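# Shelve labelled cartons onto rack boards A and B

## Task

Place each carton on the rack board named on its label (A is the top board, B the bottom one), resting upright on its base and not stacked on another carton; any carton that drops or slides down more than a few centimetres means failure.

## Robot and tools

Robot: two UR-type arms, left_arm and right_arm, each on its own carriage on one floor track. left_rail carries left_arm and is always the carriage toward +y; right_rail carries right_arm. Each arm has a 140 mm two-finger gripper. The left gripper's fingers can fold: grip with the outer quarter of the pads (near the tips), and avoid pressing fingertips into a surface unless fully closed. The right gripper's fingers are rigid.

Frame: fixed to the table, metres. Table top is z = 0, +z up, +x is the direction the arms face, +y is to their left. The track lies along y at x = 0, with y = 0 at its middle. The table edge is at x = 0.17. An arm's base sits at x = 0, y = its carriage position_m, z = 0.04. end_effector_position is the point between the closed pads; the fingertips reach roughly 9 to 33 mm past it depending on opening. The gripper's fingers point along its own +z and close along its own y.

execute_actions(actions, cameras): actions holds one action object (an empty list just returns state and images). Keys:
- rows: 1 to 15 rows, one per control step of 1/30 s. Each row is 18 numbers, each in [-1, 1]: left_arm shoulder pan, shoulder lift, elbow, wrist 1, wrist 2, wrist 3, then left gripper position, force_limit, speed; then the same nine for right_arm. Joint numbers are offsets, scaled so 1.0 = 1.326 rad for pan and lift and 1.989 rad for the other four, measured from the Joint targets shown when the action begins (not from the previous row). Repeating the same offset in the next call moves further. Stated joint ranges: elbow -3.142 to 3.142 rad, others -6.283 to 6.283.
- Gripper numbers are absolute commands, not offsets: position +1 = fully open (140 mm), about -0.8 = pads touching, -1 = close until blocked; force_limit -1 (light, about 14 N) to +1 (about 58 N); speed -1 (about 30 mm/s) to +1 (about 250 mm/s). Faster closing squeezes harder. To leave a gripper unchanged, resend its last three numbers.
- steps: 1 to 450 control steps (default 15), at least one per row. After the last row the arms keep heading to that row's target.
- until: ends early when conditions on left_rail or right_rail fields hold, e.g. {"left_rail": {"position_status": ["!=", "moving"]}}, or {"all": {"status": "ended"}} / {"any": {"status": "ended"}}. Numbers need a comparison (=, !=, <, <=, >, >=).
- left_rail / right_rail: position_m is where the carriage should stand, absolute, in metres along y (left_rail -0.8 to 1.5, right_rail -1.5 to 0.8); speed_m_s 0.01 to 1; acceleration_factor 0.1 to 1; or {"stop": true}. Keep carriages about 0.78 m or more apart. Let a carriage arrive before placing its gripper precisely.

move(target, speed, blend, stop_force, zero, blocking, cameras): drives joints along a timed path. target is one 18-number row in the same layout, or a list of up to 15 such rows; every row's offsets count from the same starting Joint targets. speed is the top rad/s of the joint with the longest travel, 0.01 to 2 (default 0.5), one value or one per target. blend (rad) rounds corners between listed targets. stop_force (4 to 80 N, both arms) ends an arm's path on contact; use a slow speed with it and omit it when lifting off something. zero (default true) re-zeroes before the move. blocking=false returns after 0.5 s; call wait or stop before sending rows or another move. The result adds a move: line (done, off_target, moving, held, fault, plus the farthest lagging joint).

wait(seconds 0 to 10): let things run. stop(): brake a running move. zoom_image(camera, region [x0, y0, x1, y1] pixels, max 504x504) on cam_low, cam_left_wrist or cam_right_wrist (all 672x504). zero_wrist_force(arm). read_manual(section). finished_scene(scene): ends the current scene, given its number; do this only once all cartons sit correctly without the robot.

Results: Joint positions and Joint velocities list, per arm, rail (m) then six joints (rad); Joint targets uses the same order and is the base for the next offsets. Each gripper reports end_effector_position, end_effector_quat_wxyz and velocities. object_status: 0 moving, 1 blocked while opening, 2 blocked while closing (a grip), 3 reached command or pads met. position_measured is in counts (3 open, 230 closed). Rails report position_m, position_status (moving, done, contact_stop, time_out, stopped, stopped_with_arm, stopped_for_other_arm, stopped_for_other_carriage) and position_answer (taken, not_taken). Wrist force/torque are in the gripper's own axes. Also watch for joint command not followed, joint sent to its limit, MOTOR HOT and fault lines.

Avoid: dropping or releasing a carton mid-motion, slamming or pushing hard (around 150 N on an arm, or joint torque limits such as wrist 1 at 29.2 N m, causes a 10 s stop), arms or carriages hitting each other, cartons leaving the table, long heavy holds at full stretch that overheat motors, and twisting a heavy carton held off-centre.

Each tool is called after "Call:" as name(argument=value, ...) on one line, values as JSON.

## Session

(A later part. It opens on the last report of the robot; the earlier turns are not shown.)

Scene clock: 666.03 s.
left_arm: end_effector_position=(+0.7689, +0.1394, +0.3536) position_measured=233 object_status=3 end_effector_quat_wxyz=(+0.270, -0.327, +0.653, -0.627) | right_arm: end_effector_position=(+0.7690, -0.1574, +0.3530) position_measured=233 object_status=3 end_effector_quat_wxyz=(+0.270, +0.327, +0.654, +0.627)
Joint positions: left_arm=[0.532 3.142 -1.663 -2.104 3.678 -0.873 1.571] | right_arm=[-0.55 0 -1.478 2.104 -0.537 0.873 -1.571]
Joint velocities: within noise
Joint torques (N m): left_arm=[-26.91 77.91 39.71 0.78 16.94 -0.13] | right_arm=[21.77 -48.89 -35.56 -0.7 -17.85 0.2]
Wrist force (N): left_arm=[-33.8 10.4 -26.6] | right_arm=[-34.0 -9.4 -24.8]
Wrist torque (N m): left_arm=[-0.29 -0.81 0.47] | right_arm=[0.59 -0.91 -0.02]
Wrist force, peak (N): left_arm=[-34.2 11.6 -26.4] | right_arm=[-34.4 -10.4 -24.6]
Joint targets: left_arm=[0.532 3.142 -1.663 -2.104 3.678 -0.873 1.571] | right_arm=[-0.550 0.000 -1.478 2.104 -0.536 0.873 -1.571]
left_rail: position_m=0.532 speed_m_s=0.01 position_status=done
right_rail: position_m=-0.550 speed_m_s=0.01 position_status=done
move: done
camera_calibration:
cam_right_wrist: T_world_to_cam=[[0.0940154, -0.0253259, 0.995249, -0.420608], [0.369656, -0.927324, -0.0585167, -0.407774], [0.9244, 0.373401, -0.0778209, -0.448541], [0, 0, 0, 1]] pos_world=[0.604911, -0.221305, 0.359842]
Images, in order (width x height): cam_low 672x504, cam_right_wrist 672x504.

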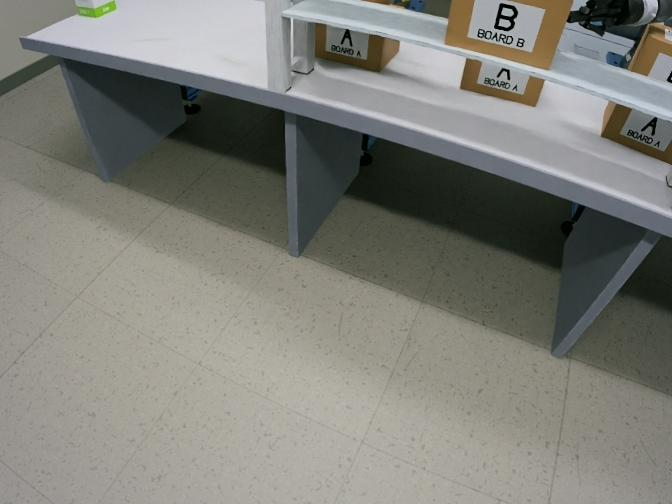

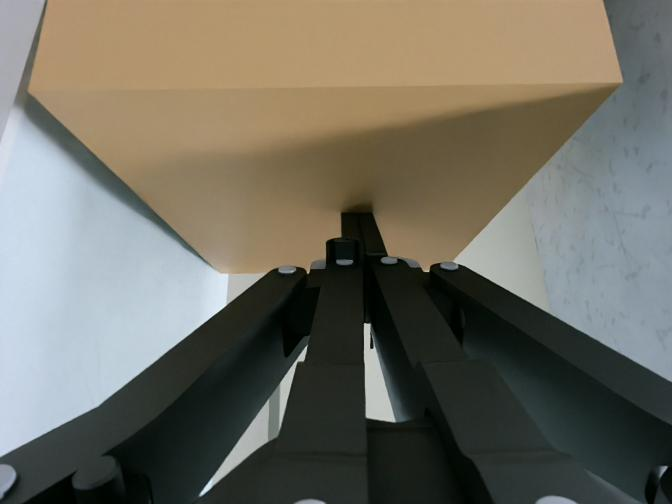

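Call:
move(target=[0,0,0,-0.0126,0,0,-1,0,0,0,0,0,0.0126,0,0,-1,0,0], speed=0.02, cameras=["cam_low","cam_right_wrist"])

Call:
zoom_image(camera="cam_low", region=[420, 0, 660, 150])

Scene clock: 673.40 s.
left_arm: end_effector_position=(+0.7652, +0.1394, +0.3474) position_measured=233 object_status=3 end_effector_quat_wxyz=(+0.262, -0.335, +0.657, -0.623) | right_arm: end_effector_position=(+0.7653, -0.1574, +0.3468) position_measured=233 object_status=3 end_effector_quat_wxyz=(+0.262, +0.335, +0.657, +0.623)
Joint positions: left_arm=[0.532 3.142 -1.663 -2.104 3.653 -0.873 1.571] | right_arm=[-0.55 0 -1.478 2.104 -0.512 0.873 -1.571]
Joint velocities: within noise
Joint torques (N m): left_arm=[-26.02 78.03 39.45 0.52 16.74 -0.03] | right_arm=[18.8 -51.17 -36.13 0.58 -17.63 0.1]
Wrist force (N): left_arm=[-34.2 11.3 -26.1] | right_arm=[-33.4 -6.8 -25.4]
Wrist torque (N m): left_arm=[-0.14 -0.81 0.55] | right_arm=[0.48 -0.94 -0.05]
Wrist force, peak (N): left_arm=[-34.3 11.6 -26.1] | right_arm=[-34.5 -9.9 -24.8]
Joint targets: left_arm=[0.532 3.142 -1.663 -2.104 3.652 -0.873 1.571] | right_arm=[-0.550 0.000 -1.478 2.104 -0.511 0.873 -1.571]
left_rail: position_m=0.532 speed_m_s=0.01 position_status=done
right_rail: position_m=-0.550 speed_m_s=0.01 position_status=done
move: done
camera_calibration:
cam_right_wrist: T_world_to_cam=[[0.118917, -0.0253347, 0.992581, -0.432234], [0.368073, -0.927324, -0.0677664, -0.402366], [0.922161, 0.373401, -0.100949, -0.435911], [0, 0, 0, 1]] pos_world=[0.60148, -0.221304, 0.357755]
Images, in order (width x height): cam_low 672x504, cam_right_wrist 672x504.

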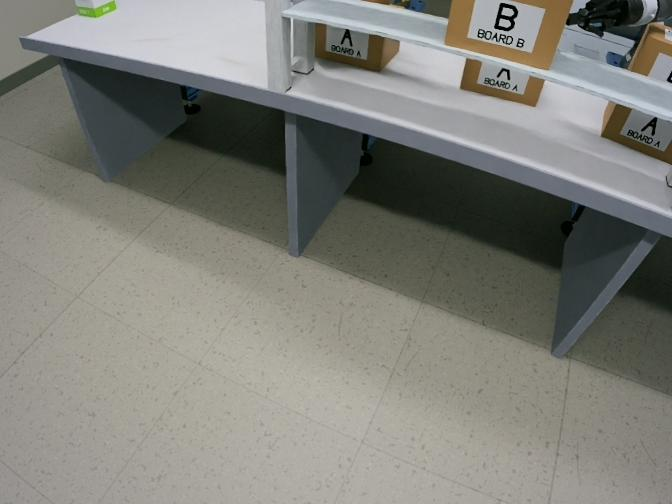

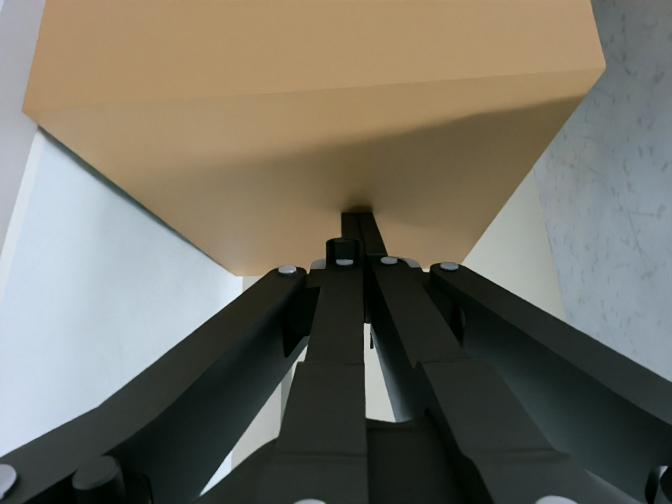

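Scaled by 2.100.

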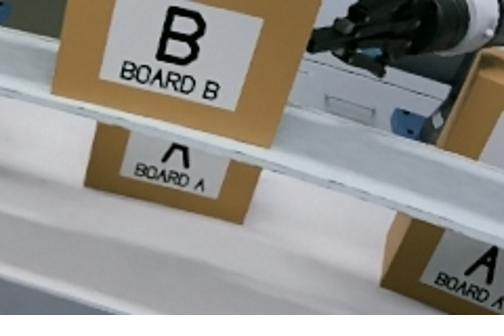

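Call:
move(target=[0,0,0,-0.0126,0,0,-1,0,0,0,0,0,0.0126,0,0,-1,0,0], speed=0.02, cameras=["cam_left_wrist","cam_right_wrist"])

Scene clock: 682.90 s.
left_arm: end_effector_position=(+0.7614, +0.1394, +0.3413) position_measured=233 object_status=3 end_effector_quat_wxyz=(+0.254, -0.343, +0.660, -0.618) | right_arm: end_effector_position=(+0.7615, -0.1574, +0.3407) position_measured=233 object_status=3 end_effector_quat_wxyz=(+0.253, +0.343, +0.660, +0.618)
Joint positions: left_arm=[0.532 3.142 -1.663 -2.104 3.628 -0.873 1.571] | right_arm=[-0.55 0 -1.478 2.104 -0.486 0.873 -1.571]
Joint velocities: within noise
Joint torques (N m): left_arm=[-24.43 72.59 40.96 -1.44 16.69 -0.47] | right_arm=[16.43 -49.44 -37.37 2.25 -17.48 0.1]
Wrist force (N): left_arm=[-35.5 1.1 -23.8] | right_arm=[-33.0 3.0 -22.0]
Wrist torque (N m): left_arm=[0.18 -0.80 0.43] | right_arm=[0.24 -0.94 0.05]
Wrist force, peak (N): left_arm=[-34.7 11.4 -26.1] | right_arm=[-33.8 -6.4 -25.9]
Joint targets: left_arm=[0.532 3.142 -1.663 -2.104 3.627 -0.873 1.571] | right_arm=[-0.550 0.000 -1.478 2.104 -0.486 0.873 -1.571]
left_rail: position_m=0.532 speed_m_s=0.01 position_status=done
right_rail: position_m=-0.550 speed_m_s=0.01 position_status=done
move: done
camera_calibration:
cam_left_wrist: T_world_to_cam=[[-0.151354, 0.0131813, -0.988392, 0.459777], [0.343382, 0.938341, -0.0400688, -0.382418], [0.92692, -0.34546, -0.146548, -0.424804], [0, 0, 0, 1]] pos_world=[0.594664, 0.206025, 0.376863]
cam_right_wrist: T_world_to_cam=[[0.143819, -0.0253438, 0.989279, -0.443545], [0.366253, -0.927324, -0.0770015, -0.396842], [0.919334, 0.373401, -0.124084, -0.422973], [0, 0, 0, 1]] pos_world=[0.597988, -0.221304, 0.355749]
Images, in order (width x height): cam_left_wrist 672x504, cam_right_wrist 672x504.

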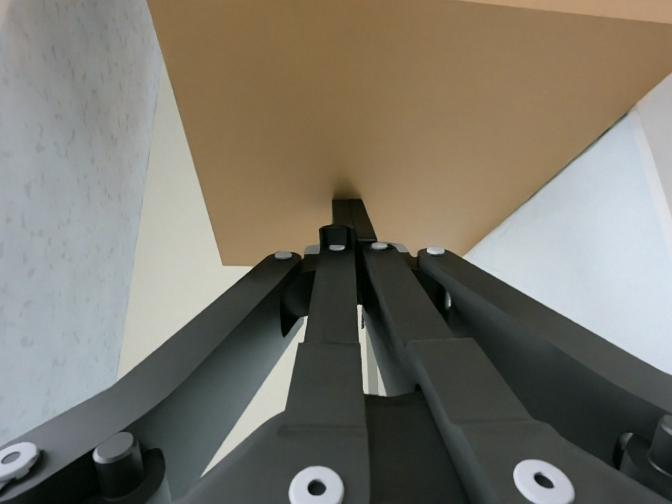

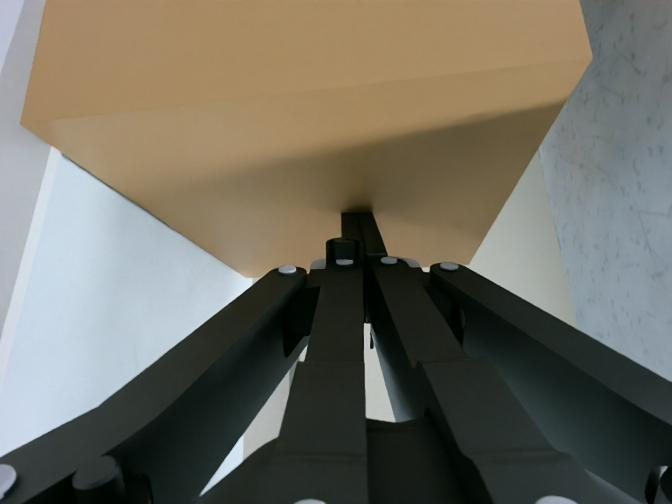

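Call:
execute_actions(actions=[{"left_rail":{"position_m":0.536,"speed_m_s":0.01},"right_rail":{"position_m":-0.554,"speed_m_s":0.01},"steps":100,"until":{"all":{"status":"ended"}}}], cameras=[])

Call:
execute_actions(actions=[{"left_rail":{"position_m":0.57,"speed_m_s":0.05},"right_rail":{"position_m":-0.588,"speed_m_s":0.05},"steps":100,"until":{"all":{"status":"ended"}}}])

Call:
zoom_image(camera="cam_low", region=[420, 0, 660, 150])

Scene clock: 690.23 s.
left_arm: end_effector_position=(+0.7613, +0.1431, +0.3413) position_measured=233 object_status=3 end_effector_quat_wxyz=(+0.253, -0.343, +0.660, -0.618) | right_arm: end_effector_position=(+0.7614, -0.1611, +0.3406) position_measured=233 object_status=3 end_effector_quat_wxyz=(+0.253, +0.343, +0.660, +0.618)
Joint positions: left_arm=[0.536 3.142 -1.663 -2.104 3.627 -0.873 1.571] | right_arm=[-0.554 0 -1.478 2.104 -0.486 0.872 -1.571]
Joint velocities: within noise
Joint torques (N m): left_arm=[-5.66 34.88 42.03 2.81 -1.66 0.18] | right_arm=[5.41 -50.65 -37.78 -2.59 3.01 -0.19]
Wrist force (N): left_arm=[-0.8 1.9 -0.1] | right_arm=[-0.7 3.2 0.9]
Wrist torque (N m): left_arm=[0.07 0.20 0.37] | right_arm=[0.92 -0.05 0.10]
Wrist force, peak (N): left_arm=[-35.6 1.1 -23.9] | right_arm=[-33.2 3.7 -22.4]
Joint targets: left_arm=[0.536 3.142 -1.663 -2.104 3.627 -0.873 1.571] | right_arm=[-0.554 0.000 -1.478 2.104 -0.486 0.873 -1.571]
Tool commands: left_gripper/position=-1.0 left_gripper/force_limit=+0.0 left_gripper/speed=+0.0 right_gripper/position=-1.0 right_gripper/force_limit=+0.0 right_gripper/speed=+0.0
left_rail: position_m=0.536 speed_m_s=0.01 position_status=done
right_rail: position_m=-0.554 speed_m_s=0.01 position_status=done
No camera images: "cameras" was empty.

Scene clock: 691.30 s.
left_arm: end_effector_position=(+0.7614, +0.1772, +0.3413) position_measured=233 object_status=3 end_effector_quat_wxyz=(+0.254, -0.343, +0.660, -0.618) | right_arm: end_effector_position=(+0.7615, -0.1951, +0.3406) position_measured=233 object_status=3 end_effector_quat_wxyz=(+0.253, +0.343, +0.660, +0.618)
Joint positions: left_arm=[0.57 3.142 -1.663 -2.104 3.627 -0.873 1.571] | right_arm=[-0.588 0 -1.478 2.104 -0.486 0.873 -1.571]
Joint velocities: within noise
Joint torques (N m): left_arm=[11.61 30.48 41.73 4.8 -1.97 0.2] | right_arm=[-16.16 -52.01 -37.84 -5.04 3 0.05]
Wrist force (N): left_arm=[-1.0 1.7 -0.1] | right_arm=[-0.5 3.2 1.2]
Wrist torque (N m): left_arm=[0.02 0.23 0.37] | right_arm=[0.93 -0.11 0.10]
Wrist force, peak (N): left_arm=[-1.2 2.0 -0.7] | right_arm=[0.1 3.2 1.8]
Joint targets: left_arm=[0.570 3.142 -1.663 -2.104 3.627 -0.873 1.571] | right_arm=[-0.588 0.000 -1.478 2.104 -0.486 0.873 -1.571]
Tool commands: left_gripper/position=-1.0 left_gripper/force_limit=+0.0 left_gripper/speed=+0.0 right_gripper/position=-1.0 right_gripper/force_limit=+0.0 right_gripper/speed=+0.0
left_rail: position_m=0.570 speed_m_s=0.05 position_status=done
right_rail: position_m=-0.588 speed_m_s=0.05 position_status=done
camera_calibration:
cam_left_wrist: T_world_to_cam=[[-0.151532, 0.0131816, -0.988365, 0.459347], [0.343376, 0.93834, -0.0401304, -0.417843], [0.926893, -0.345461, -0.146714, -0.411661], [0, 0, 0, 1]] pos_world=[0.594649, 0.243811, 0.376838]
cam_right_wrist: T_world_to_cam=[[0.143975, -0.025341, 0.989257, -0.444572], [0.36626, -0.927316, -0.0770593, -0.431845], [0.919307, 0.37342, -0.124229, -0.40877], [0, 0, 0, 1]] pos_world=[0.59796, -0.25908, 0.355737]

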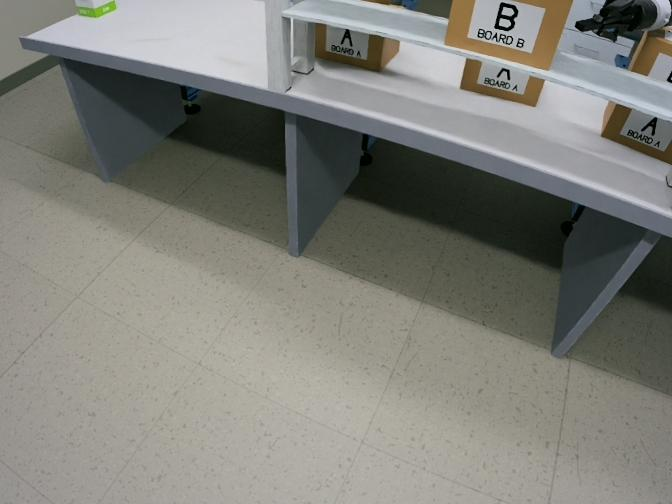

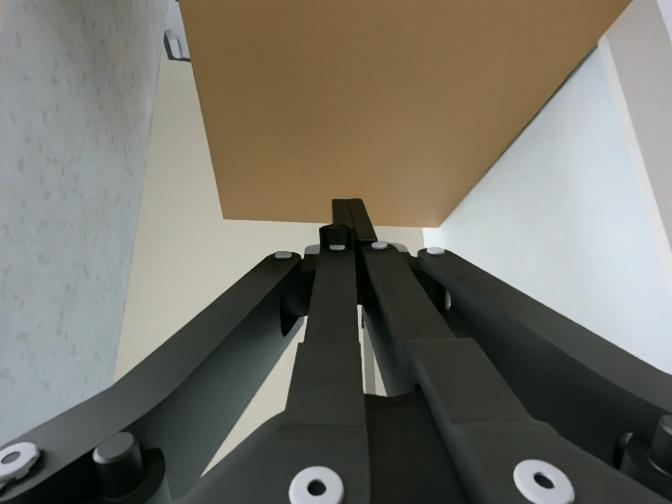

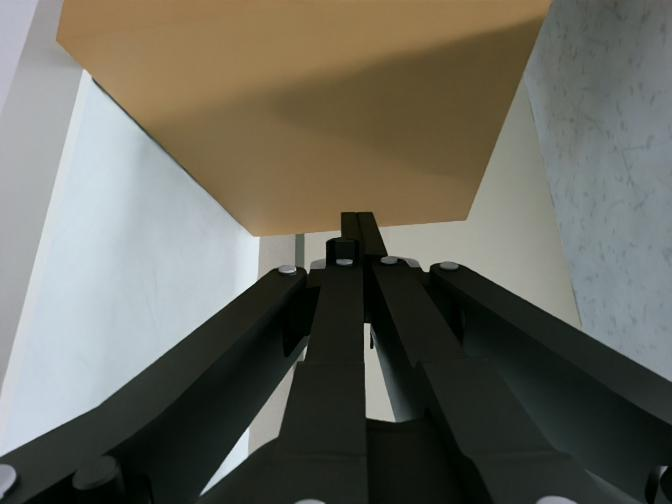

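Scaled by 2.100.

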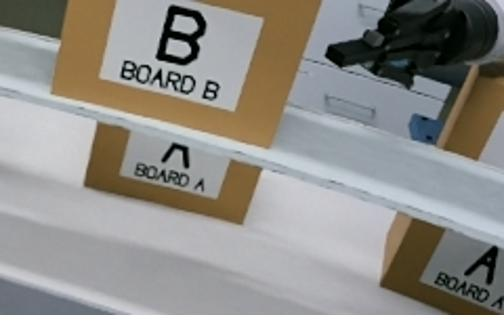

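Call:
move(target=[[0,0,0,0.0705,0,0,-1,0,0,0,0,0,-0.0705,0,0,-1,0,0],[0,0.1842,-0.1085,0.0561,0,0,-1,0,0,0,-0.1842,0.1085,-0.0561,0,0,-1,0,0],[0,0.5595,-0.0927,-0.2099,-0.1755,0,-1,0,0,0,-0.5595,0.0927,0.2099,0.1755,0,-1,0,0]], speed=[0.1,0.2,0.4], blend=[0.02,0.03,0])

Call:
execute_actions(actions=[{"left_rail":{"position_m":0.05,"speed_m_s":0.4},"right_rail":{"position_m":-1.03,"speed_m_s":0.4},"steps":250,"until":{"all":{"status":"ended"}}}])

Scene clock: 723.37 s.
left_arm: end_effector_position=(+0.5197, +0.2795, +0.5499) position_measured=233 object_status=3 end_effector_quat_wxyz=(+0.406, -0.406, +0.579, -0.579) | right_arm: end_effector_position=(+0.5200, -0.2975, +0.5495) position_measured=233 object_status=3 end_effector_quat_wxyz=(+0.406, +0.406, +0.579, +0.579)
Joint positions: left_arm=[0.57 3.142 -0.921 -2.289 3.21 -1.221 1.571] | right_arm=[-0.588 0 -2.22 2.289 -0.069 1.221 -1.571]
Joint velocities: within noise
Joint torques (N m): left_arm=[9.62 15.75 62.96 -0.41 -2.59 0.04] | right_arm=[-11.14 -2.77 -52.12 0.8 3.41 -0.23]
Wrist force (N): left_arm=[-1.0 2.1 -0.2] | right_arm=[-0.3 3.7 0.9]
Wrist torque (N m): left_arm=[0.11 0.24 0.36] | right_arm=[0.99 -0.11 -0.03]
Wrist force, peak (N): left_arm=[-0.6 3.3 -0.3] | right_arm=[0.0 4.9 -0.2]
Joint targets: left_arm=[0.570 3.142 -0.921 -2.289 3.210 -1.222 1.571] | right_arm=[-0.588 0.000 -2.220 2.289 -0.069 1.222 -1.571]
left_rail: position_m=0.570 speed_m_s=0.05 position_status=done
right_rail: position_m=-0.588 speed_m_s=0.05 position_status=done
move: done
camera_calibration:
cam_left_wrist: T_world_to_cam=[[-0.0159303, 0.00812992, -0.99984, 0.564843], [0.00400611, 0.999959, 0.00806707, -0.28983], [0.999865, -0.00387696, -0.0159622, -0.327], [0, 0, 0, 1]] pos_world=[0.337115, 0.283959, 0.561871]
cam_right_wrist: T_world_to_cam=[[-0.00436256, -0.0252901, 0.999671, -0.547599], [0.0338898, -0.99911, -0.025128, -0.29925], [0.999416, 0.033769, 0.00521576, -0.336463], [0, 0, 0, 1]] pos_world=[0.344019, -0.301471, 0.541654]

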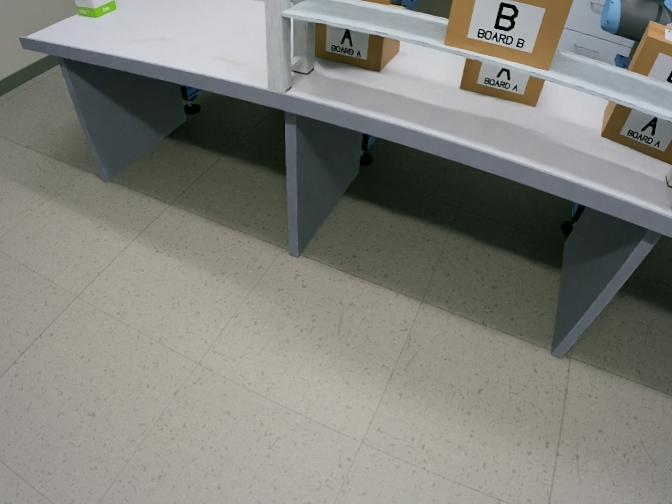

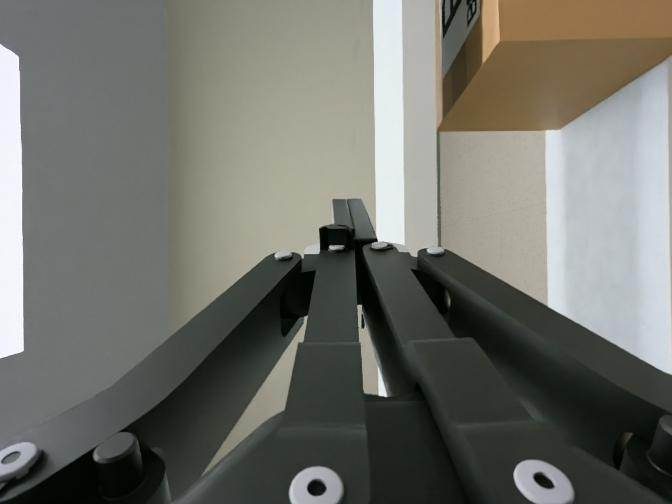

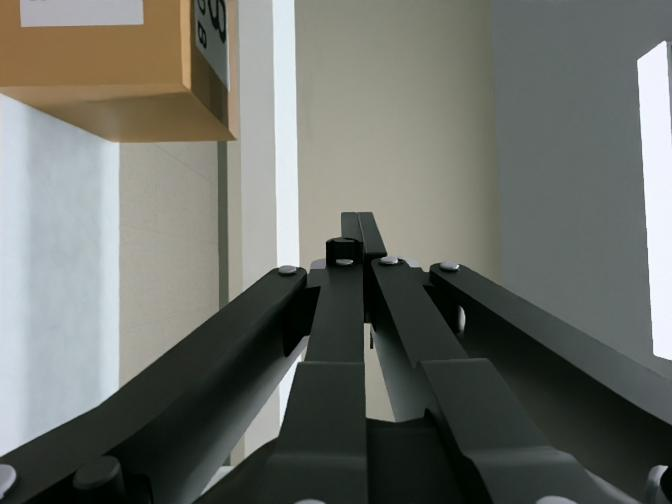

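Scene clock: 726.13 s.
left_arm: end_effector_position=(+0.5196, -0.2404, +0.5500) position_measured=233 object_status=3 end_effector_quat_wxyz=(+0.406, -0.406, +0.579, -0.579) end_effector_velocity=(-0.001, -0.001, +0.001) end_effector_angular_velocity=(+0.001, -0.002, -0.002) | right_arm: end_effector_position=(+0.5200, -0.7395, +0.5496) position_measured=233 object_status=3 end_effector_quat_wxyz=(+0.406, +0.406, +0.579, +0.579)
Joint positions: left_arm=[0.05 3.142 -0.921 -2.289 3.21 -1.222 1.571] | right_arm=[-1.03 0 -2.22 2.289 -0.069 1.222 -1.571]
Joint velocities: left_arm=[-0.001 -0.001 0.001 0 0 0.001 0.001] | right_arm=[within noise]
Joint torques (N m): left_arm=[10.57 13.99 58.19 0.81 -1.05 0.05] | right_arm=[-10.69 -4.6 -47.05 -0.04 1.81 -0.16]
Wrist force (N): left_arm=[-1.1 1.8 -0.2] | right_arm=[-0.5 3.6 1.1]
Wrist torque (N m): left_arm=[0.05 0.27 0.36] | right_arm=[0.96 -0.05 -0.04]
Wrist force, peak (N): left_arm=[-2.4 1.9 -0.4] | right_arm=[-0.6 3.9 1.0]
Joint targets: left_arm=[0.050 3.142 -0.921 -2.289 3.210 -1.222 1.571] | right_arm=[-1.030 0.000 -2.220 2.289 -0.069 1.222 -1.571]
Tool commands: left_gripper/position=-1.0 left_gripper/force_limit=+0.0 left_gripper/speed=+0.0 right_gripper/position=-1.0 right_gripper/force_limit=+0.0 right_gripper/speed=+0.0
left_rail: position_m=0.050 speed_m_s=0.40 position_status=done
right_rail: position_m=-1.030 speed_m_s=0.40 position_status=done
camera_calibration:
cam_left_wrist: T_world_to_cam=[[-0.0158917, 0.008128, -0.999841, 0.569111], [0.00388845, 0.99996, 0.00806717, 0.230114], [0.999866, -0.00375963, -0.0159227, -0.328939], [0, 0, 0, 1]] pos_world=[0.337044, -0.235968, 0.561926]
cam_right_wrist: T_world_to_cam=[[-0.00440227, -0.0252897, 0.99967, -0.558818], [0.0337695, -0.999114, -0.0251269, -0.740822], [0.99942, 0.0336477, 0.00525238, -0.32158], [0, 0, 0, 1]] pos_world=[0.34395, -0.743477, 0.541708]

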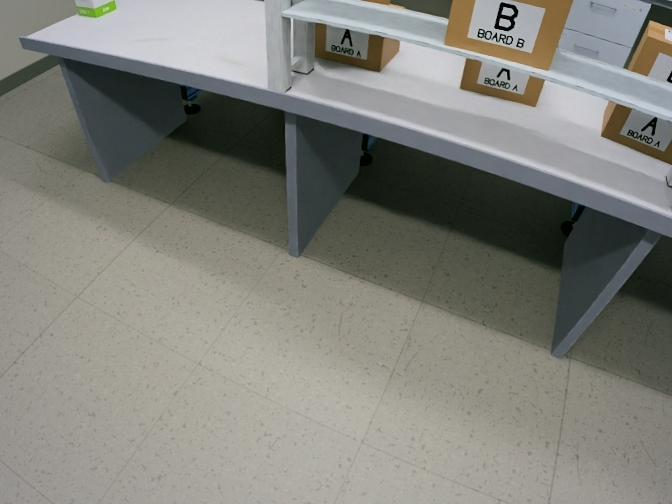

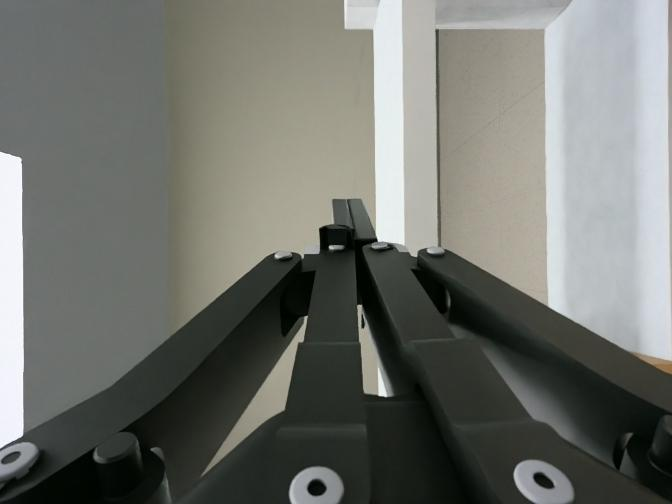

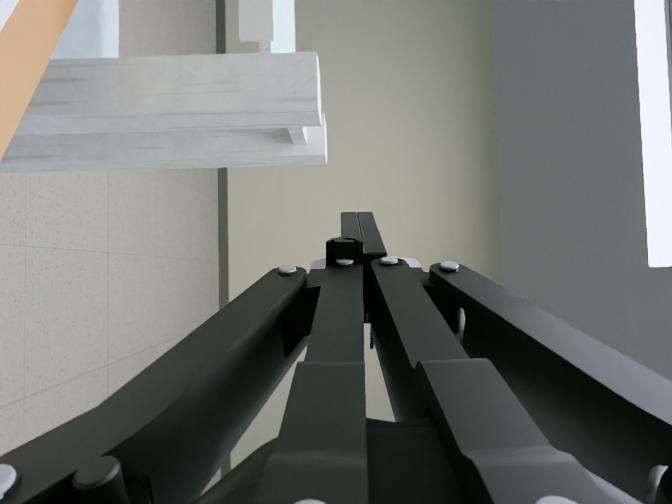

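Call:
move(target=[[0,-0.0762,-0.1316,0.1825,0,0,-1,0,0,0,0.0762,0.1316,-0.1825,0,0,-1,0,0],[0,-0.2915,-0.2308,0.4251,0,0,-1,0,0,0,0.2915,0.2308,-0.4251,0,0,-1,0,0]], speed=0.4, blend=0.03, stop_force=20)

Scene clock: 739.33 s.
left_arm: end_effector_position=(+0.5099, -0.2405, +0.2401) position_measured=233 object_status=3 end_effector_quat_wxyz=(+0.406, -0.406, +0.579, -0.579) | right_arm: end_effector_position=(+0.5099, -0.7395, +0.2397) position_measured=233 object_status=3 end_effector_quat_wxyz=(+0.406, +0.406, +0.579, +0.579)
Joint positions: left_arm=[0.05 3.142 -1.307 -2.748 4.055 -1.222 1.571] | right_arm=[-1.03 0 -1.833 2.748 -0.914 1.222 -1.571]
Joint velocities: within noise
Joint torques (N m): left_arm=[7.61 -10.24 24.51 6.44 1.31 -0.29] | right_arm=[-8.33 5.62 -20.49 -7.12 -1.98 -0.34]
Wrist force (N): left_arm=[-1.1 1.6 -0.3] | right_arm=[0.1 3.6 1.2]
Wrist torque (N m): left_arm=[0.00 0.27 0.36] | right_arm=[1.02 -0.15 -0.02]
Wrist force, peak (N): left_arm=[-1.0 2.9 -0.5] | right_arm=[0.0 5.7 0.6]
Joint targets: left_arm=[0.050 3.142 -1.307 -2.748 4.055 -1.222 1.571] | right_arm=[-1.030 0.000 -1.833 2.748 -0.914 1.222 -1.571]
left_rail: position_m=0.050 speed_m_s=0.40 position_status=done
right_rail: position_m=-1.030 speed_m_s=0.40 position_status=done
move: done
camera_calibration:
cam_left_wrist: T_world_to_cam=[[-0.0159639, 0.0081278, -0.99984, 0.259163], [0.00388883, 0.99996, 0.00806668, 0.232722], [0.999865, -0.00375943, -0.0159948, -0.324074], [0, 0, 0, 1]] pos_world=[0.327262, -0.236038, 0.252061]
cam_right_wrist: T_world_to_cam=[[-0.00432994, -0.0252896, 0.999671, -0.249154], [0.0337772, -0.999113, -0.0251292, -0.748274], [0.99942, 0.0336573, 0.00518031, -0.309834], [0, 0, 0, 1]] pos_world=[0.33385, -0.743484, 0.231874]

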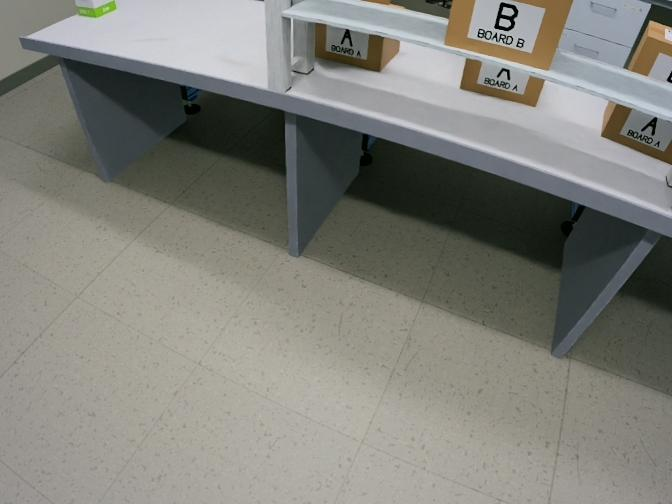

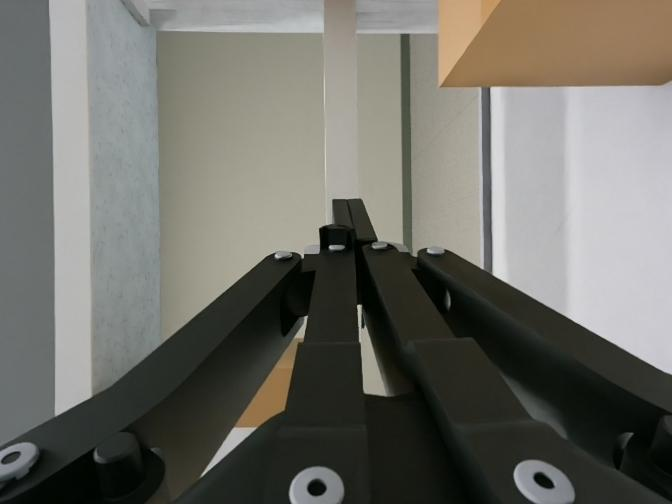

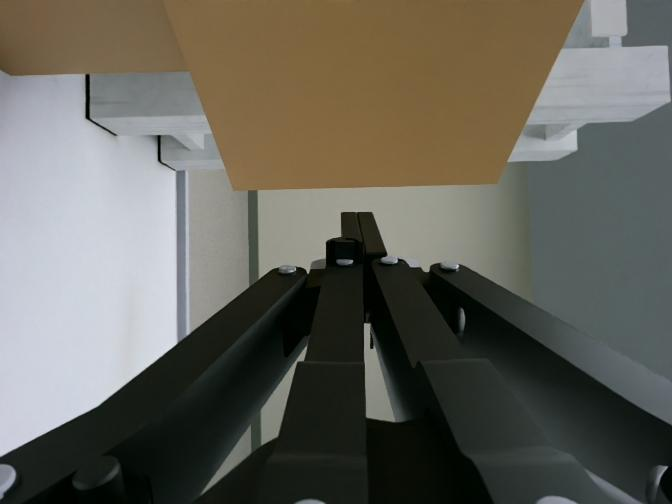

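Call:
execute_actions(actions=[{"left_rail":{"position_m":0.12},"right_rail":{"position_m":-1.2},"steps":150,"until":{"all":{"status":"ended"}}}], cameras=["cam_left_wrist","cam_right_wrist"])

Scene clock: 757.13 s.
left_arm: end_effector_position=(+0.5099, -0.1705, +0.2401) position_measured=233 object_status=3 end_effector_quat_wxyz=(+0.406, -0.406, +0.579, -0.579) | right_arm: end_effector_position=(+0.5099, -0.9094, +0.2397) position_measured=233 object_status=3 end_effector_quat_wxyz=(+0.406, +0.406, +0.579, +0.579) end_effector_velocity=(-0.001, +0.000, +0.000) end_effector_angular_velocity=(+0.000, +0.001, +0.002)
Joint positions: left_arm=[0.12 3.142 -1.307 -2.748 4.055 -1.222 1.571] | right_arm=[-1.2 0 -1.833 2.748 -0.914 1.222 -1.571]
Joint velocities: left_arm=[within noise] | right_arm=[-0.001 0.001 0.001 0 0 -0.001 0]
Joint torques (N m): left_arm=[8.75 -10.6 30.73 4.62 1.87 -0.16] | right_arm=[-5.09 4.81 -29.2 -4.99 -2.07 -0.39]
Wrist force (N): left_arm=[-0.8 1.8 -0.5] | right_arm=[0.0 3.4 1.4]
Wrist torque (N m): left_arm=[0.02 0.21 0.37] | right_arm=[0.99 -0.14 -0.02]
Wrist force, peak (N): left_arm=[-1.6 2.1 -0.5] | right_arm=[-0.3 3.9 1.6]
Joint targets: left_arm=[0.120 3.142 -1.307 -2.748 4.055 -1.222 1.571] | right_arm=[-1.200 0.000 -1.833 2.748 -0.914 1.222 -1.571]
Tool commands: left_gripper/position=-1.0 left_gripper/force_limit=+0.0 left_gripper/speed=+0.0 right_gripper/position=-1.0 right_gripper/force_limit=+0.0 right_gripper/speed=+0.0
left_rail: position_m=0.120 speed_m_s=0.40 position_status=done
right_rail: position_m=-1.200 speed_m_s=0.40 position_status=done
camera_calibration:
cam_left_wrist: T_world_to_cam=[[-0.0159652, 0.00812791, -0.99984, 0.258594], [0.0038922, 0.99996, 0.00806674, 0.162718], [0.999865, -0.00376279, -0.0159962, -0.32381], [0, 0, 0, 1]] pos_world=[0.327262, -0.166032, 0.252061]
cam_right_wrist: T_world_to_cam=[[-0.00432929, -0.0252896, 0.999671, -0.253452], [0.0337771, -0.999113, -0.0251292, -0.918065], [0.99942, 0.0336572, 0.00517966, -0.304114], [0, 0, 0, 1]] pos_world=[0.33385, -0.913425, 0.231873]
Images, in order (width x height): cam_left_wrist 672x504, cam_right_wrist 672x504.

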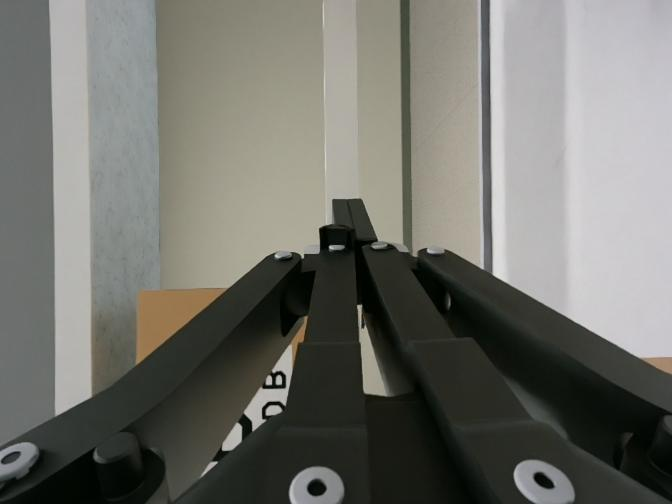

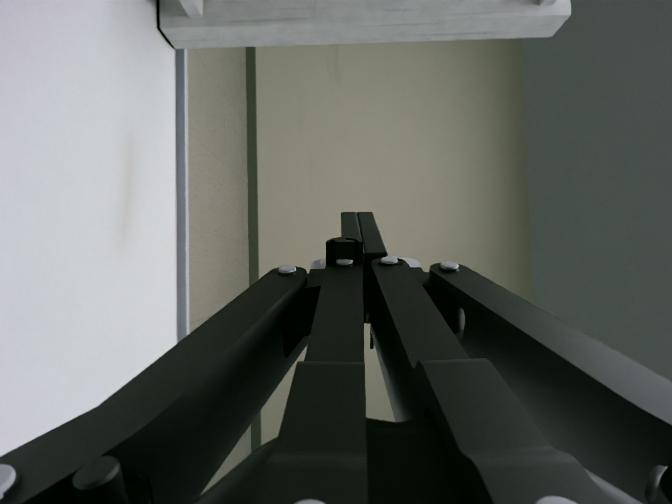

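Call:
execute_actions(actions=[])

Scene clock: 789.67 s.
left_arm: end_effector_position=(+0.5099, -0.1705, +0.2401) position_measured=233 object_status=3 end_effector_quat_wxyz=(+0.406, -0.406, +0.579, -0.579) | right_arm: end_effector_position=(+0.5099, -0.9095, +0.2397) position_measured=233 object_status=3 end_effector_quat_wxyz=(+0.406, +0.406, +0.579, +0.579)
Joint positions: left_arm=[0.12 3.142 -1.307 -2.748 4.055 -1.222 1.571] | right_arm=[-1.2 0 -1.833 2.748 -0.914 1.222 -1.571]
Joint velocities: within noise
Joint torques (N m): left_arm=[9.3 -11.17 35.91 3.73 1.13 -0.05] | right_arm=[-3.04 3.11 -33.74 -3.95 -1.93 -0.22]
Wrist force (N): left_arm=[-0.9 1.6 -0.3] | right_arm=[-0.4 3.4 1.6]
Wrist torque (N m): left_arm=[-0.04 0.24 0.37] | right_arm=[1.01 -0.05 -0.02]
Wrist force, peak (N): left_arm=[-1.1 2.0 -0.5] | right_arm=[-0.3 3.8 1.5]
Joint targets: left_arm=[0.120 3.142 -1.307 -2.748 4.055 -1.222 1.571] | right_arm=[-1.200 0.000 -1.833 2.748 -0.914 1.222 -1.571]
Tool commands: left_gripper/position=-1.0 left_gripper/force_limit=+0.0 left_gripper/speed=+0.0 right_gripper/position=-1.0 right_gripper/force_limit=+0.0 right_gripper/speed=+0.0
left_rail: position_m=0.120 speed_m_s=0.40 position_status=done
right_rail: position_m=-1.200 speed_m_s=0.40 position_status=done
camera_calibration:
cam_left_wrist: T_world_to_cam=[[-0.0159651, 0.00812791, -0.99984, 0.258594], [0.00389252, 0.99996, 0.00806673, 0.162716], [0.999865, -0.00376311, -0.0159961, -0.32381], [0, 0, 0, 1]] pos_world=[0.327262, -0.16603, 0.252061]
cam_right_wrist: T_world_to_cam=[[-0.00432916, -0.0252897, 0.999671, -0.253454], [0.0337771, -0.999113, -0.0251293, -0.918124], [0.99942, 0.0336572, 0.00517954, -0.304112], [0, 0, 0, 1]] pos_world=[0.33385, -0.913484, 0.231873]

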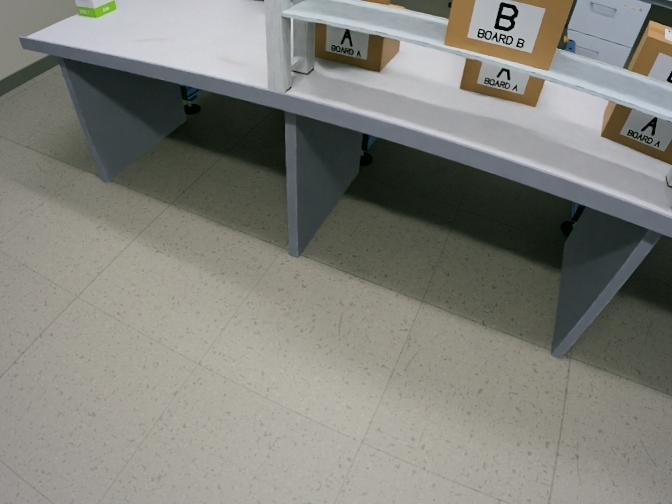

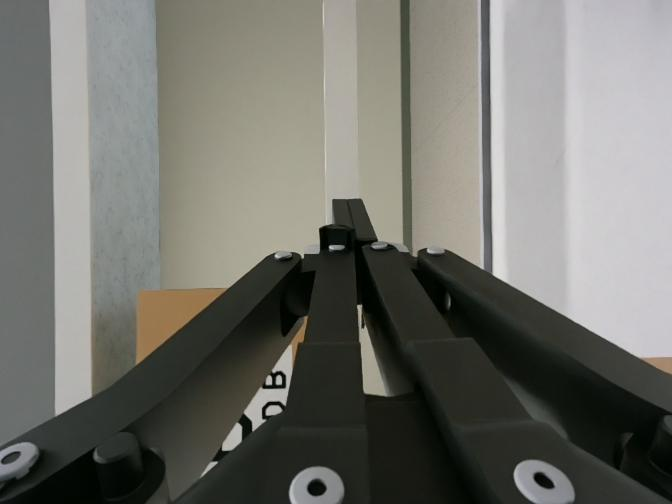

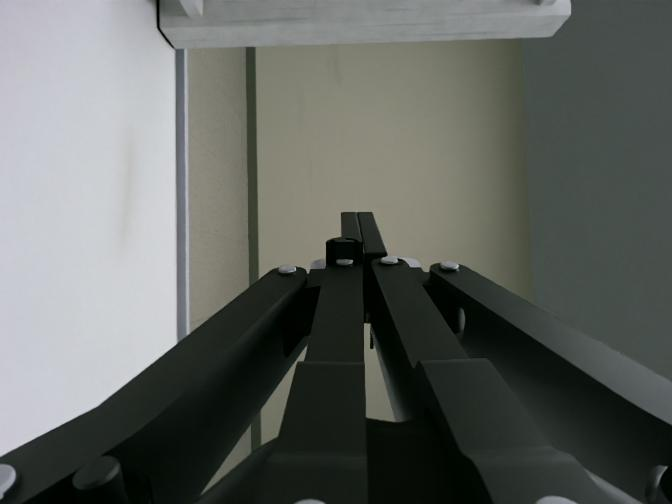

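Call:
zoom_image(camera="cam_low", region=[230, 0, 480, 120])

Call:
zoom_image(camera="cam_left_wrist", region=[100, 240, 400, 504])

Scaled by 2.016.

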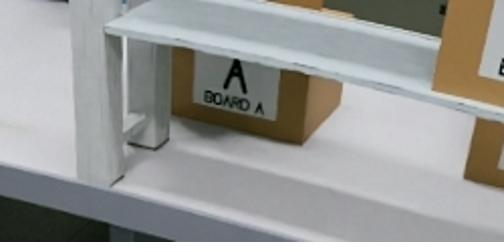

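Scaled by 1.680.

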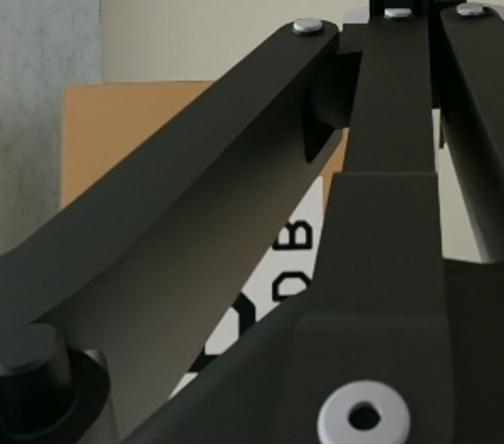

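Call:
move(target=[[0,0.2787,0.3668,-0.5521,0,0,-1,0,0,0,-0.2787,-0.3668,0.5521,0,0,-1,0,0],[0,0.2787,0.3668,-0.5521,0,0,-1,0,0,0,-0.2787,-0.3668,0.954,0.1754,0.7898,-1,0,0]], speed=0.7, cameras=[])

Call:
execute_actions(actions=[{"right_rail":{"position_m":-0.72},"steps":150,"until":{"right_rail":{"position_status":["!=","moving"]}}}], cameras=["cam_right_wrist","cam_left_wrist"])

Scene clock: 819.00 s.
left_arm: end_effector_position=(+0.5196, -0.1705, +0.7007) position_measured=233 object_status=3 end_effector_quat_wxyz=(+0.406, -0.405, +0.579, -0.579) | right_arm: end_effector_position=(+0.3518, -1.0258, +0.4924) position_measured=233 object_status=3 end_effector_quat_wxyz=(+0.000, +0.926, +0.000, +0.377)
Joint positions: left_arm=[0.12 3.142 -0.938 -2.018 2.957 -1.222 1.571] | right_arm=[-1.2 0 -2.203 2.018 0.983 1.57 0]
Joint velocities: within noise
Joint torques (N m): left_arm=[10.82 15.37 59.82 0.4 1.38 0.05] | right_arm=[-0.01 8.83 -41.05 4.62 3.29 2.82]
Wrist force (N): left_arm=[-1.0 2.3 0.0] | right_arm=[-0.5 3.1 -0.3]
Wrist torque (N m): left_arm=[0.13 0.25 0.37] | right_arm=[0.62 -0.10 0.15]
Wrist force, peak (N): left_arm=[-0.6 3.8 -1.6] | right_arm=[0.8 6.9 -0.5]
Joint targets: left_arm=[0.120 3.142 -0.938 -2.018 2.957 -1.222 1.571] | right_arm=[-1.200 0.000 -2.203 2.018 0.983 1.570 0.000]
left_rail: position_m=0.120 speed_m_s=0.40 position_status=done
right_rail: position_m=-1.200 speed_m_s=0.40 position_status=done
move: done
No camera images: "cameras" was empty.

Scene clock: 821.67 s.
left_arm: end_effector_position=(+0.5196, -0.1705, +0.7007) position_measured=233 object_status=3 end_effector_quat_wxyz=(+0.406, -0.405, +0.579, -0.579) | right_arm: end_effector_position=(+0.3517, -0.5459, +0.4923) position_measured=233 object_status=3 end_effector_quat_wxyz=(+0.000, +0.926, +0.000, +0.377) end_effector_velocity=(+0.000, +0.001, +0.000) end_effector_angular_velocity=(+0.001, -0.001, +0.001)
Joint positions: left_arm=[0.12 3.142 -0.938 -2.018 2.957 -1.222 1.571] | right_arm=[-0.72 0 -2.203 2.018 0.983 1.57 0]
Joint velocities: left_arm=[within noise] | right_arm=[0.001 0.001 0 0 0 -0.001 0]
Joint torques (N m): left_arm=[6.13 15.6 55.43 1.12 1.46 -0.02] | right_arm=[3.14 16.42 -32.81 3.55 -0.19 3]
Wrist force (N): left_arm=[-1.1 2.1 -0.1] | right_arm=[-0.7 2.8 -0.3]
Wrist torque (N m): left_arm=[0.09 0.27 0.36] | right_arm=[0.56 -0.06 0.15]
Wrist force, peak (N): left_arm=[-1.3 2.1 -0.1] | right_arm=[-0.7 4.5 -0.4]
Joint targets: left_arm=[0.120 3.142 -0.938 -2.018 2.957 -1.222 1.571] | right_arm=[-0.720 0.000 -2.203 2.018 0.983 1.570 0.000]
Tool commands: left_gripper/position=-1.0 left_gripper/force_limit=+0.0 left_gripper/speed=+0.0 right_gripper/position=-1.0 right_gripper/force_limit=+0.0 right_gripper/speed=+0.0
left_rail: position_m=0.120 speed_m_s=0.40 position_status=done
right_rail: position_m=-0.720 speed_m_s=0.40 position_status=done
camera_calibration:
cam_left_wrist: T_world_to_cam=[[-0.0149649, 0.00812824, -0.999855, 0.718807], [0.00388466, 0.99996, 0.00807095, 0.158959], [0.99988, -0.00376332, -0.0149959, -0.326878], [0, 0, 0, 1]] pos_world=[0.336978, -0.166026, 0.712518]
cam_right_wrist: T_world_to_cam=[[-0.0248581, -0.99967, -0.0064971, -0.52678], [-0.89695, 0.0251727, -0.441416, 0.548317], [0.441433, -0.0051452, -0.897279, 0.45978], [0, 0, 0, 1]] pos_world=[0.275756, -0.538043, 0.651164]
Images, in order (width x height): cam_left_wrist 672x504, cam_right_wrist 672x504.

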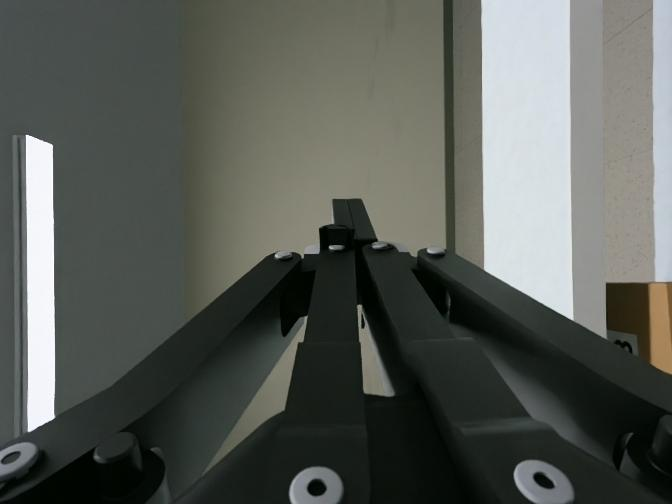

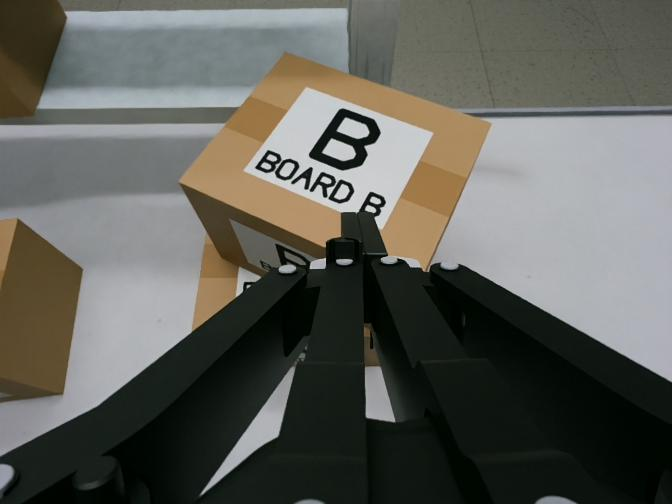

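Call:
execute_actions(actions=[{"right_rail":{"position_m":-1.03},"left_rail":{"position_m":0.04},"steps":150,"until":{"all":{"status":"ended"}}}], cameras=[])

Call:
move(target=[[0,-0.2020,-0.1135,0.2477,0.1756,0,-1,0,0,0,-0.0857,0.1950,-0.5391,-0.1750,-0.7898,-1,0,0],[0,-0.4845,-0.2611,0.5837,0.1756,0,-1,0,0,0,0.2001,0.3916,-0.9262,-0.1750,-0.7898,-1,0,0]], speed=0.5)

Scene clock: 897.20 s.
left_arm: end_effector_position=(+0.5196, -0.2505, +0.7007) position_measured=233 object_status=3 end_effector_quat_wxyz=(+0.406, -0.405, +0.579, -0.579) | right_arm: end_effector_position=(+0.3517, -0.8558, +0.4923) position_measured=233 object_status=3 end_effector_quat_wxyz=(+0.000, +0.926, +0.000, +0.377) end_effector_velocity=(+0.000, -0.001, +0.000) end_effector_angular_velocity=(-0.001, -0.001, +0.001)
Joint positions: left_arm=[0.04 3.142 -0.938 -2.018 2.957 -1.222 1.571] | right_arm=[-1.03 0 -2.203 2.018 0.983 1.57 0]
Joint velocities: left_arm=[within noise] | right_arm=[-0.001 0.001 0 0 0 0.001 0]
Joint torques (N m): left_arm=[7.95 16.36 47.44 2.3 1.52 -0.09] | right_arm=[3.34 19.04 -34.99 1.09 -2.36 2.79]
Wrist force (N): left_arm=[-1.0 2.2 0.1] | right_arm=[-0.7 3.0 -0.6]
Wrist torque (N m): left_arm=[0.09 0.25 0.36] | right_arm=[0.60 -0.07 0.15]
Wrist force, peak (N): left_arm=[-2.3 2.0 -0.6] | right_arm=[-0.9 4.1 -0.6]
Joint targets: left_arm=[0.040 3.142 -0.938 -2.018 2.957 -1.222 1.571] | right_arm=[-1.030 0.000 -2.203 2.018 0.983 1.570 0.000]
Tool commands: left_gripper/position=-1.0 left_gripper/force_limit=+0.0 left_gripper/speed=+0.0 right_gripper/position=-1.0 right_gripper/force_limit=+0.0 right_gripper/speed=+0.0
left_rail: position_m=0.040 speed_m_s=0.40 position_status=done
right_rail: position_m=-1.030 speed_m_s=0.40 position_status=done
No camera images: "cameras" was empty.

Scene clock: 902.60 s.
left_arm: end_effector_position=(+0.5871, -0.3529, +0.2404) position_measured=233 object_status=3 end_effector_quat_wxyz=(+0.299, -0.299, +0.641, -0.641) | right_arm: end_effector_position=(+0.4736, -0.7398, +0.2397) position_measured=233 object_status=3 end_effector_quat_wxyz=(+0.406, +0.406, +0.579, +0.579)
Joint positions: left_arm=[0.04 3.142 -1.58 -2.537 4.118 -0.872 1.571] | right_arm=[-1.03 0 -1.938 2.797 -0.859 1.222 -1.571]
Joint velocities: within noise
Joint torques (N m): left_arm=[5.69 11.56 17.9 6.24 2.25 -0.17] | right_arm=[7.2 12.21 -21.38 -7.03 -2.66 -2.18]
Wrist force (N): left_arm=[-0.8 1.6 -0.2] | right_arm=[0.1 3.7 1.6]
Wrist torque (N m): left_arm=[-0.02 0.22 0.36] | right_arm=[1.05 -0.18 0.03]
Wrist force, peak (N): left_arm=[-0.9 3.2 -0.2] | right_arm=[0.2 5.5 0.2]
Joint targets: left_arm=[0.040 3.142 -1.580 -2.537 4.118 -0.872 1.571] | right_arm=[-1.030 0.000 -1.938 2.797 -0.859 1.222 -1.571]
left_rail: position_m=0.040 speed_m_s=0.40 position_status=done
right_rail: position_m=-1.030 speed_m_s=0.40 position_status=done
move: done
camera_calibration:
cam_left_wrist: T_world_to_cam=[[-0.0119648, 0.013237, -0.999841, 0.261013], [0.345797, 0.938273, 0.00828384, 0.122312], [0.938233, -0.345642, -0.0158035, -0.486216], [0, 0, 0, 1]] pos_world=[0.417012, -0.286274, 0.252275]
cam_right_wrist: T_world_to_cam=[[-0.00398035, -0.025286, 0.999672, -0.249485], [0.032974, -0.99914, -0.0251412, -0.746935], [0.999448, 0.0328631, 0.00481071, -0.274071], [0, 0, 0, 1]] pos_world=[0.297556, -0.743594, 0.231943]

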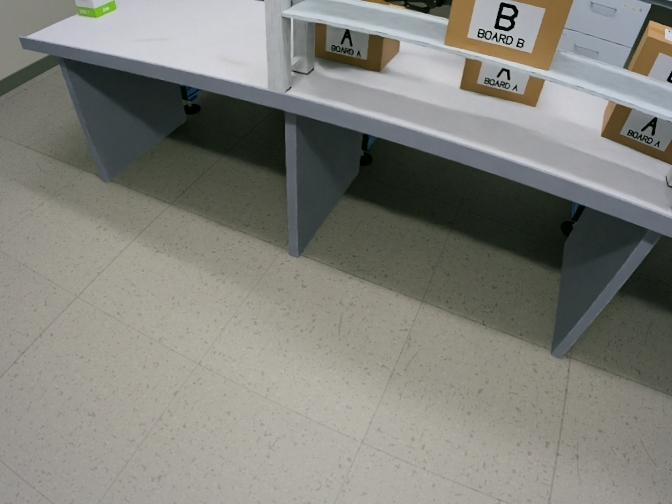

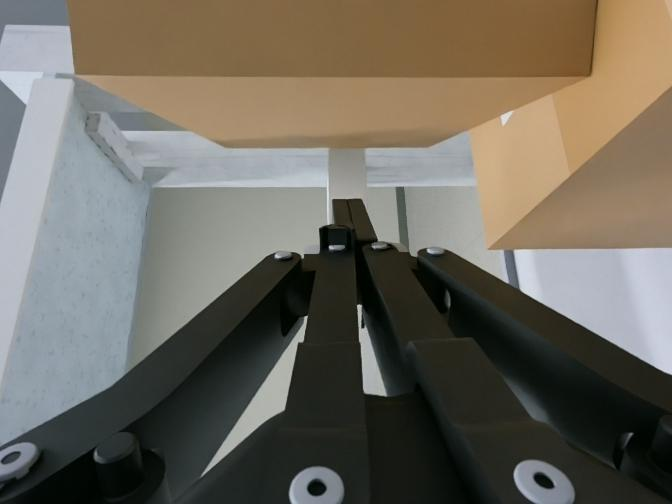

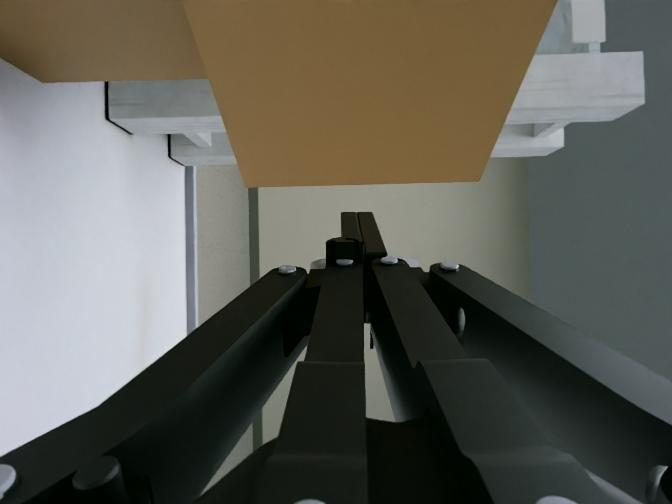

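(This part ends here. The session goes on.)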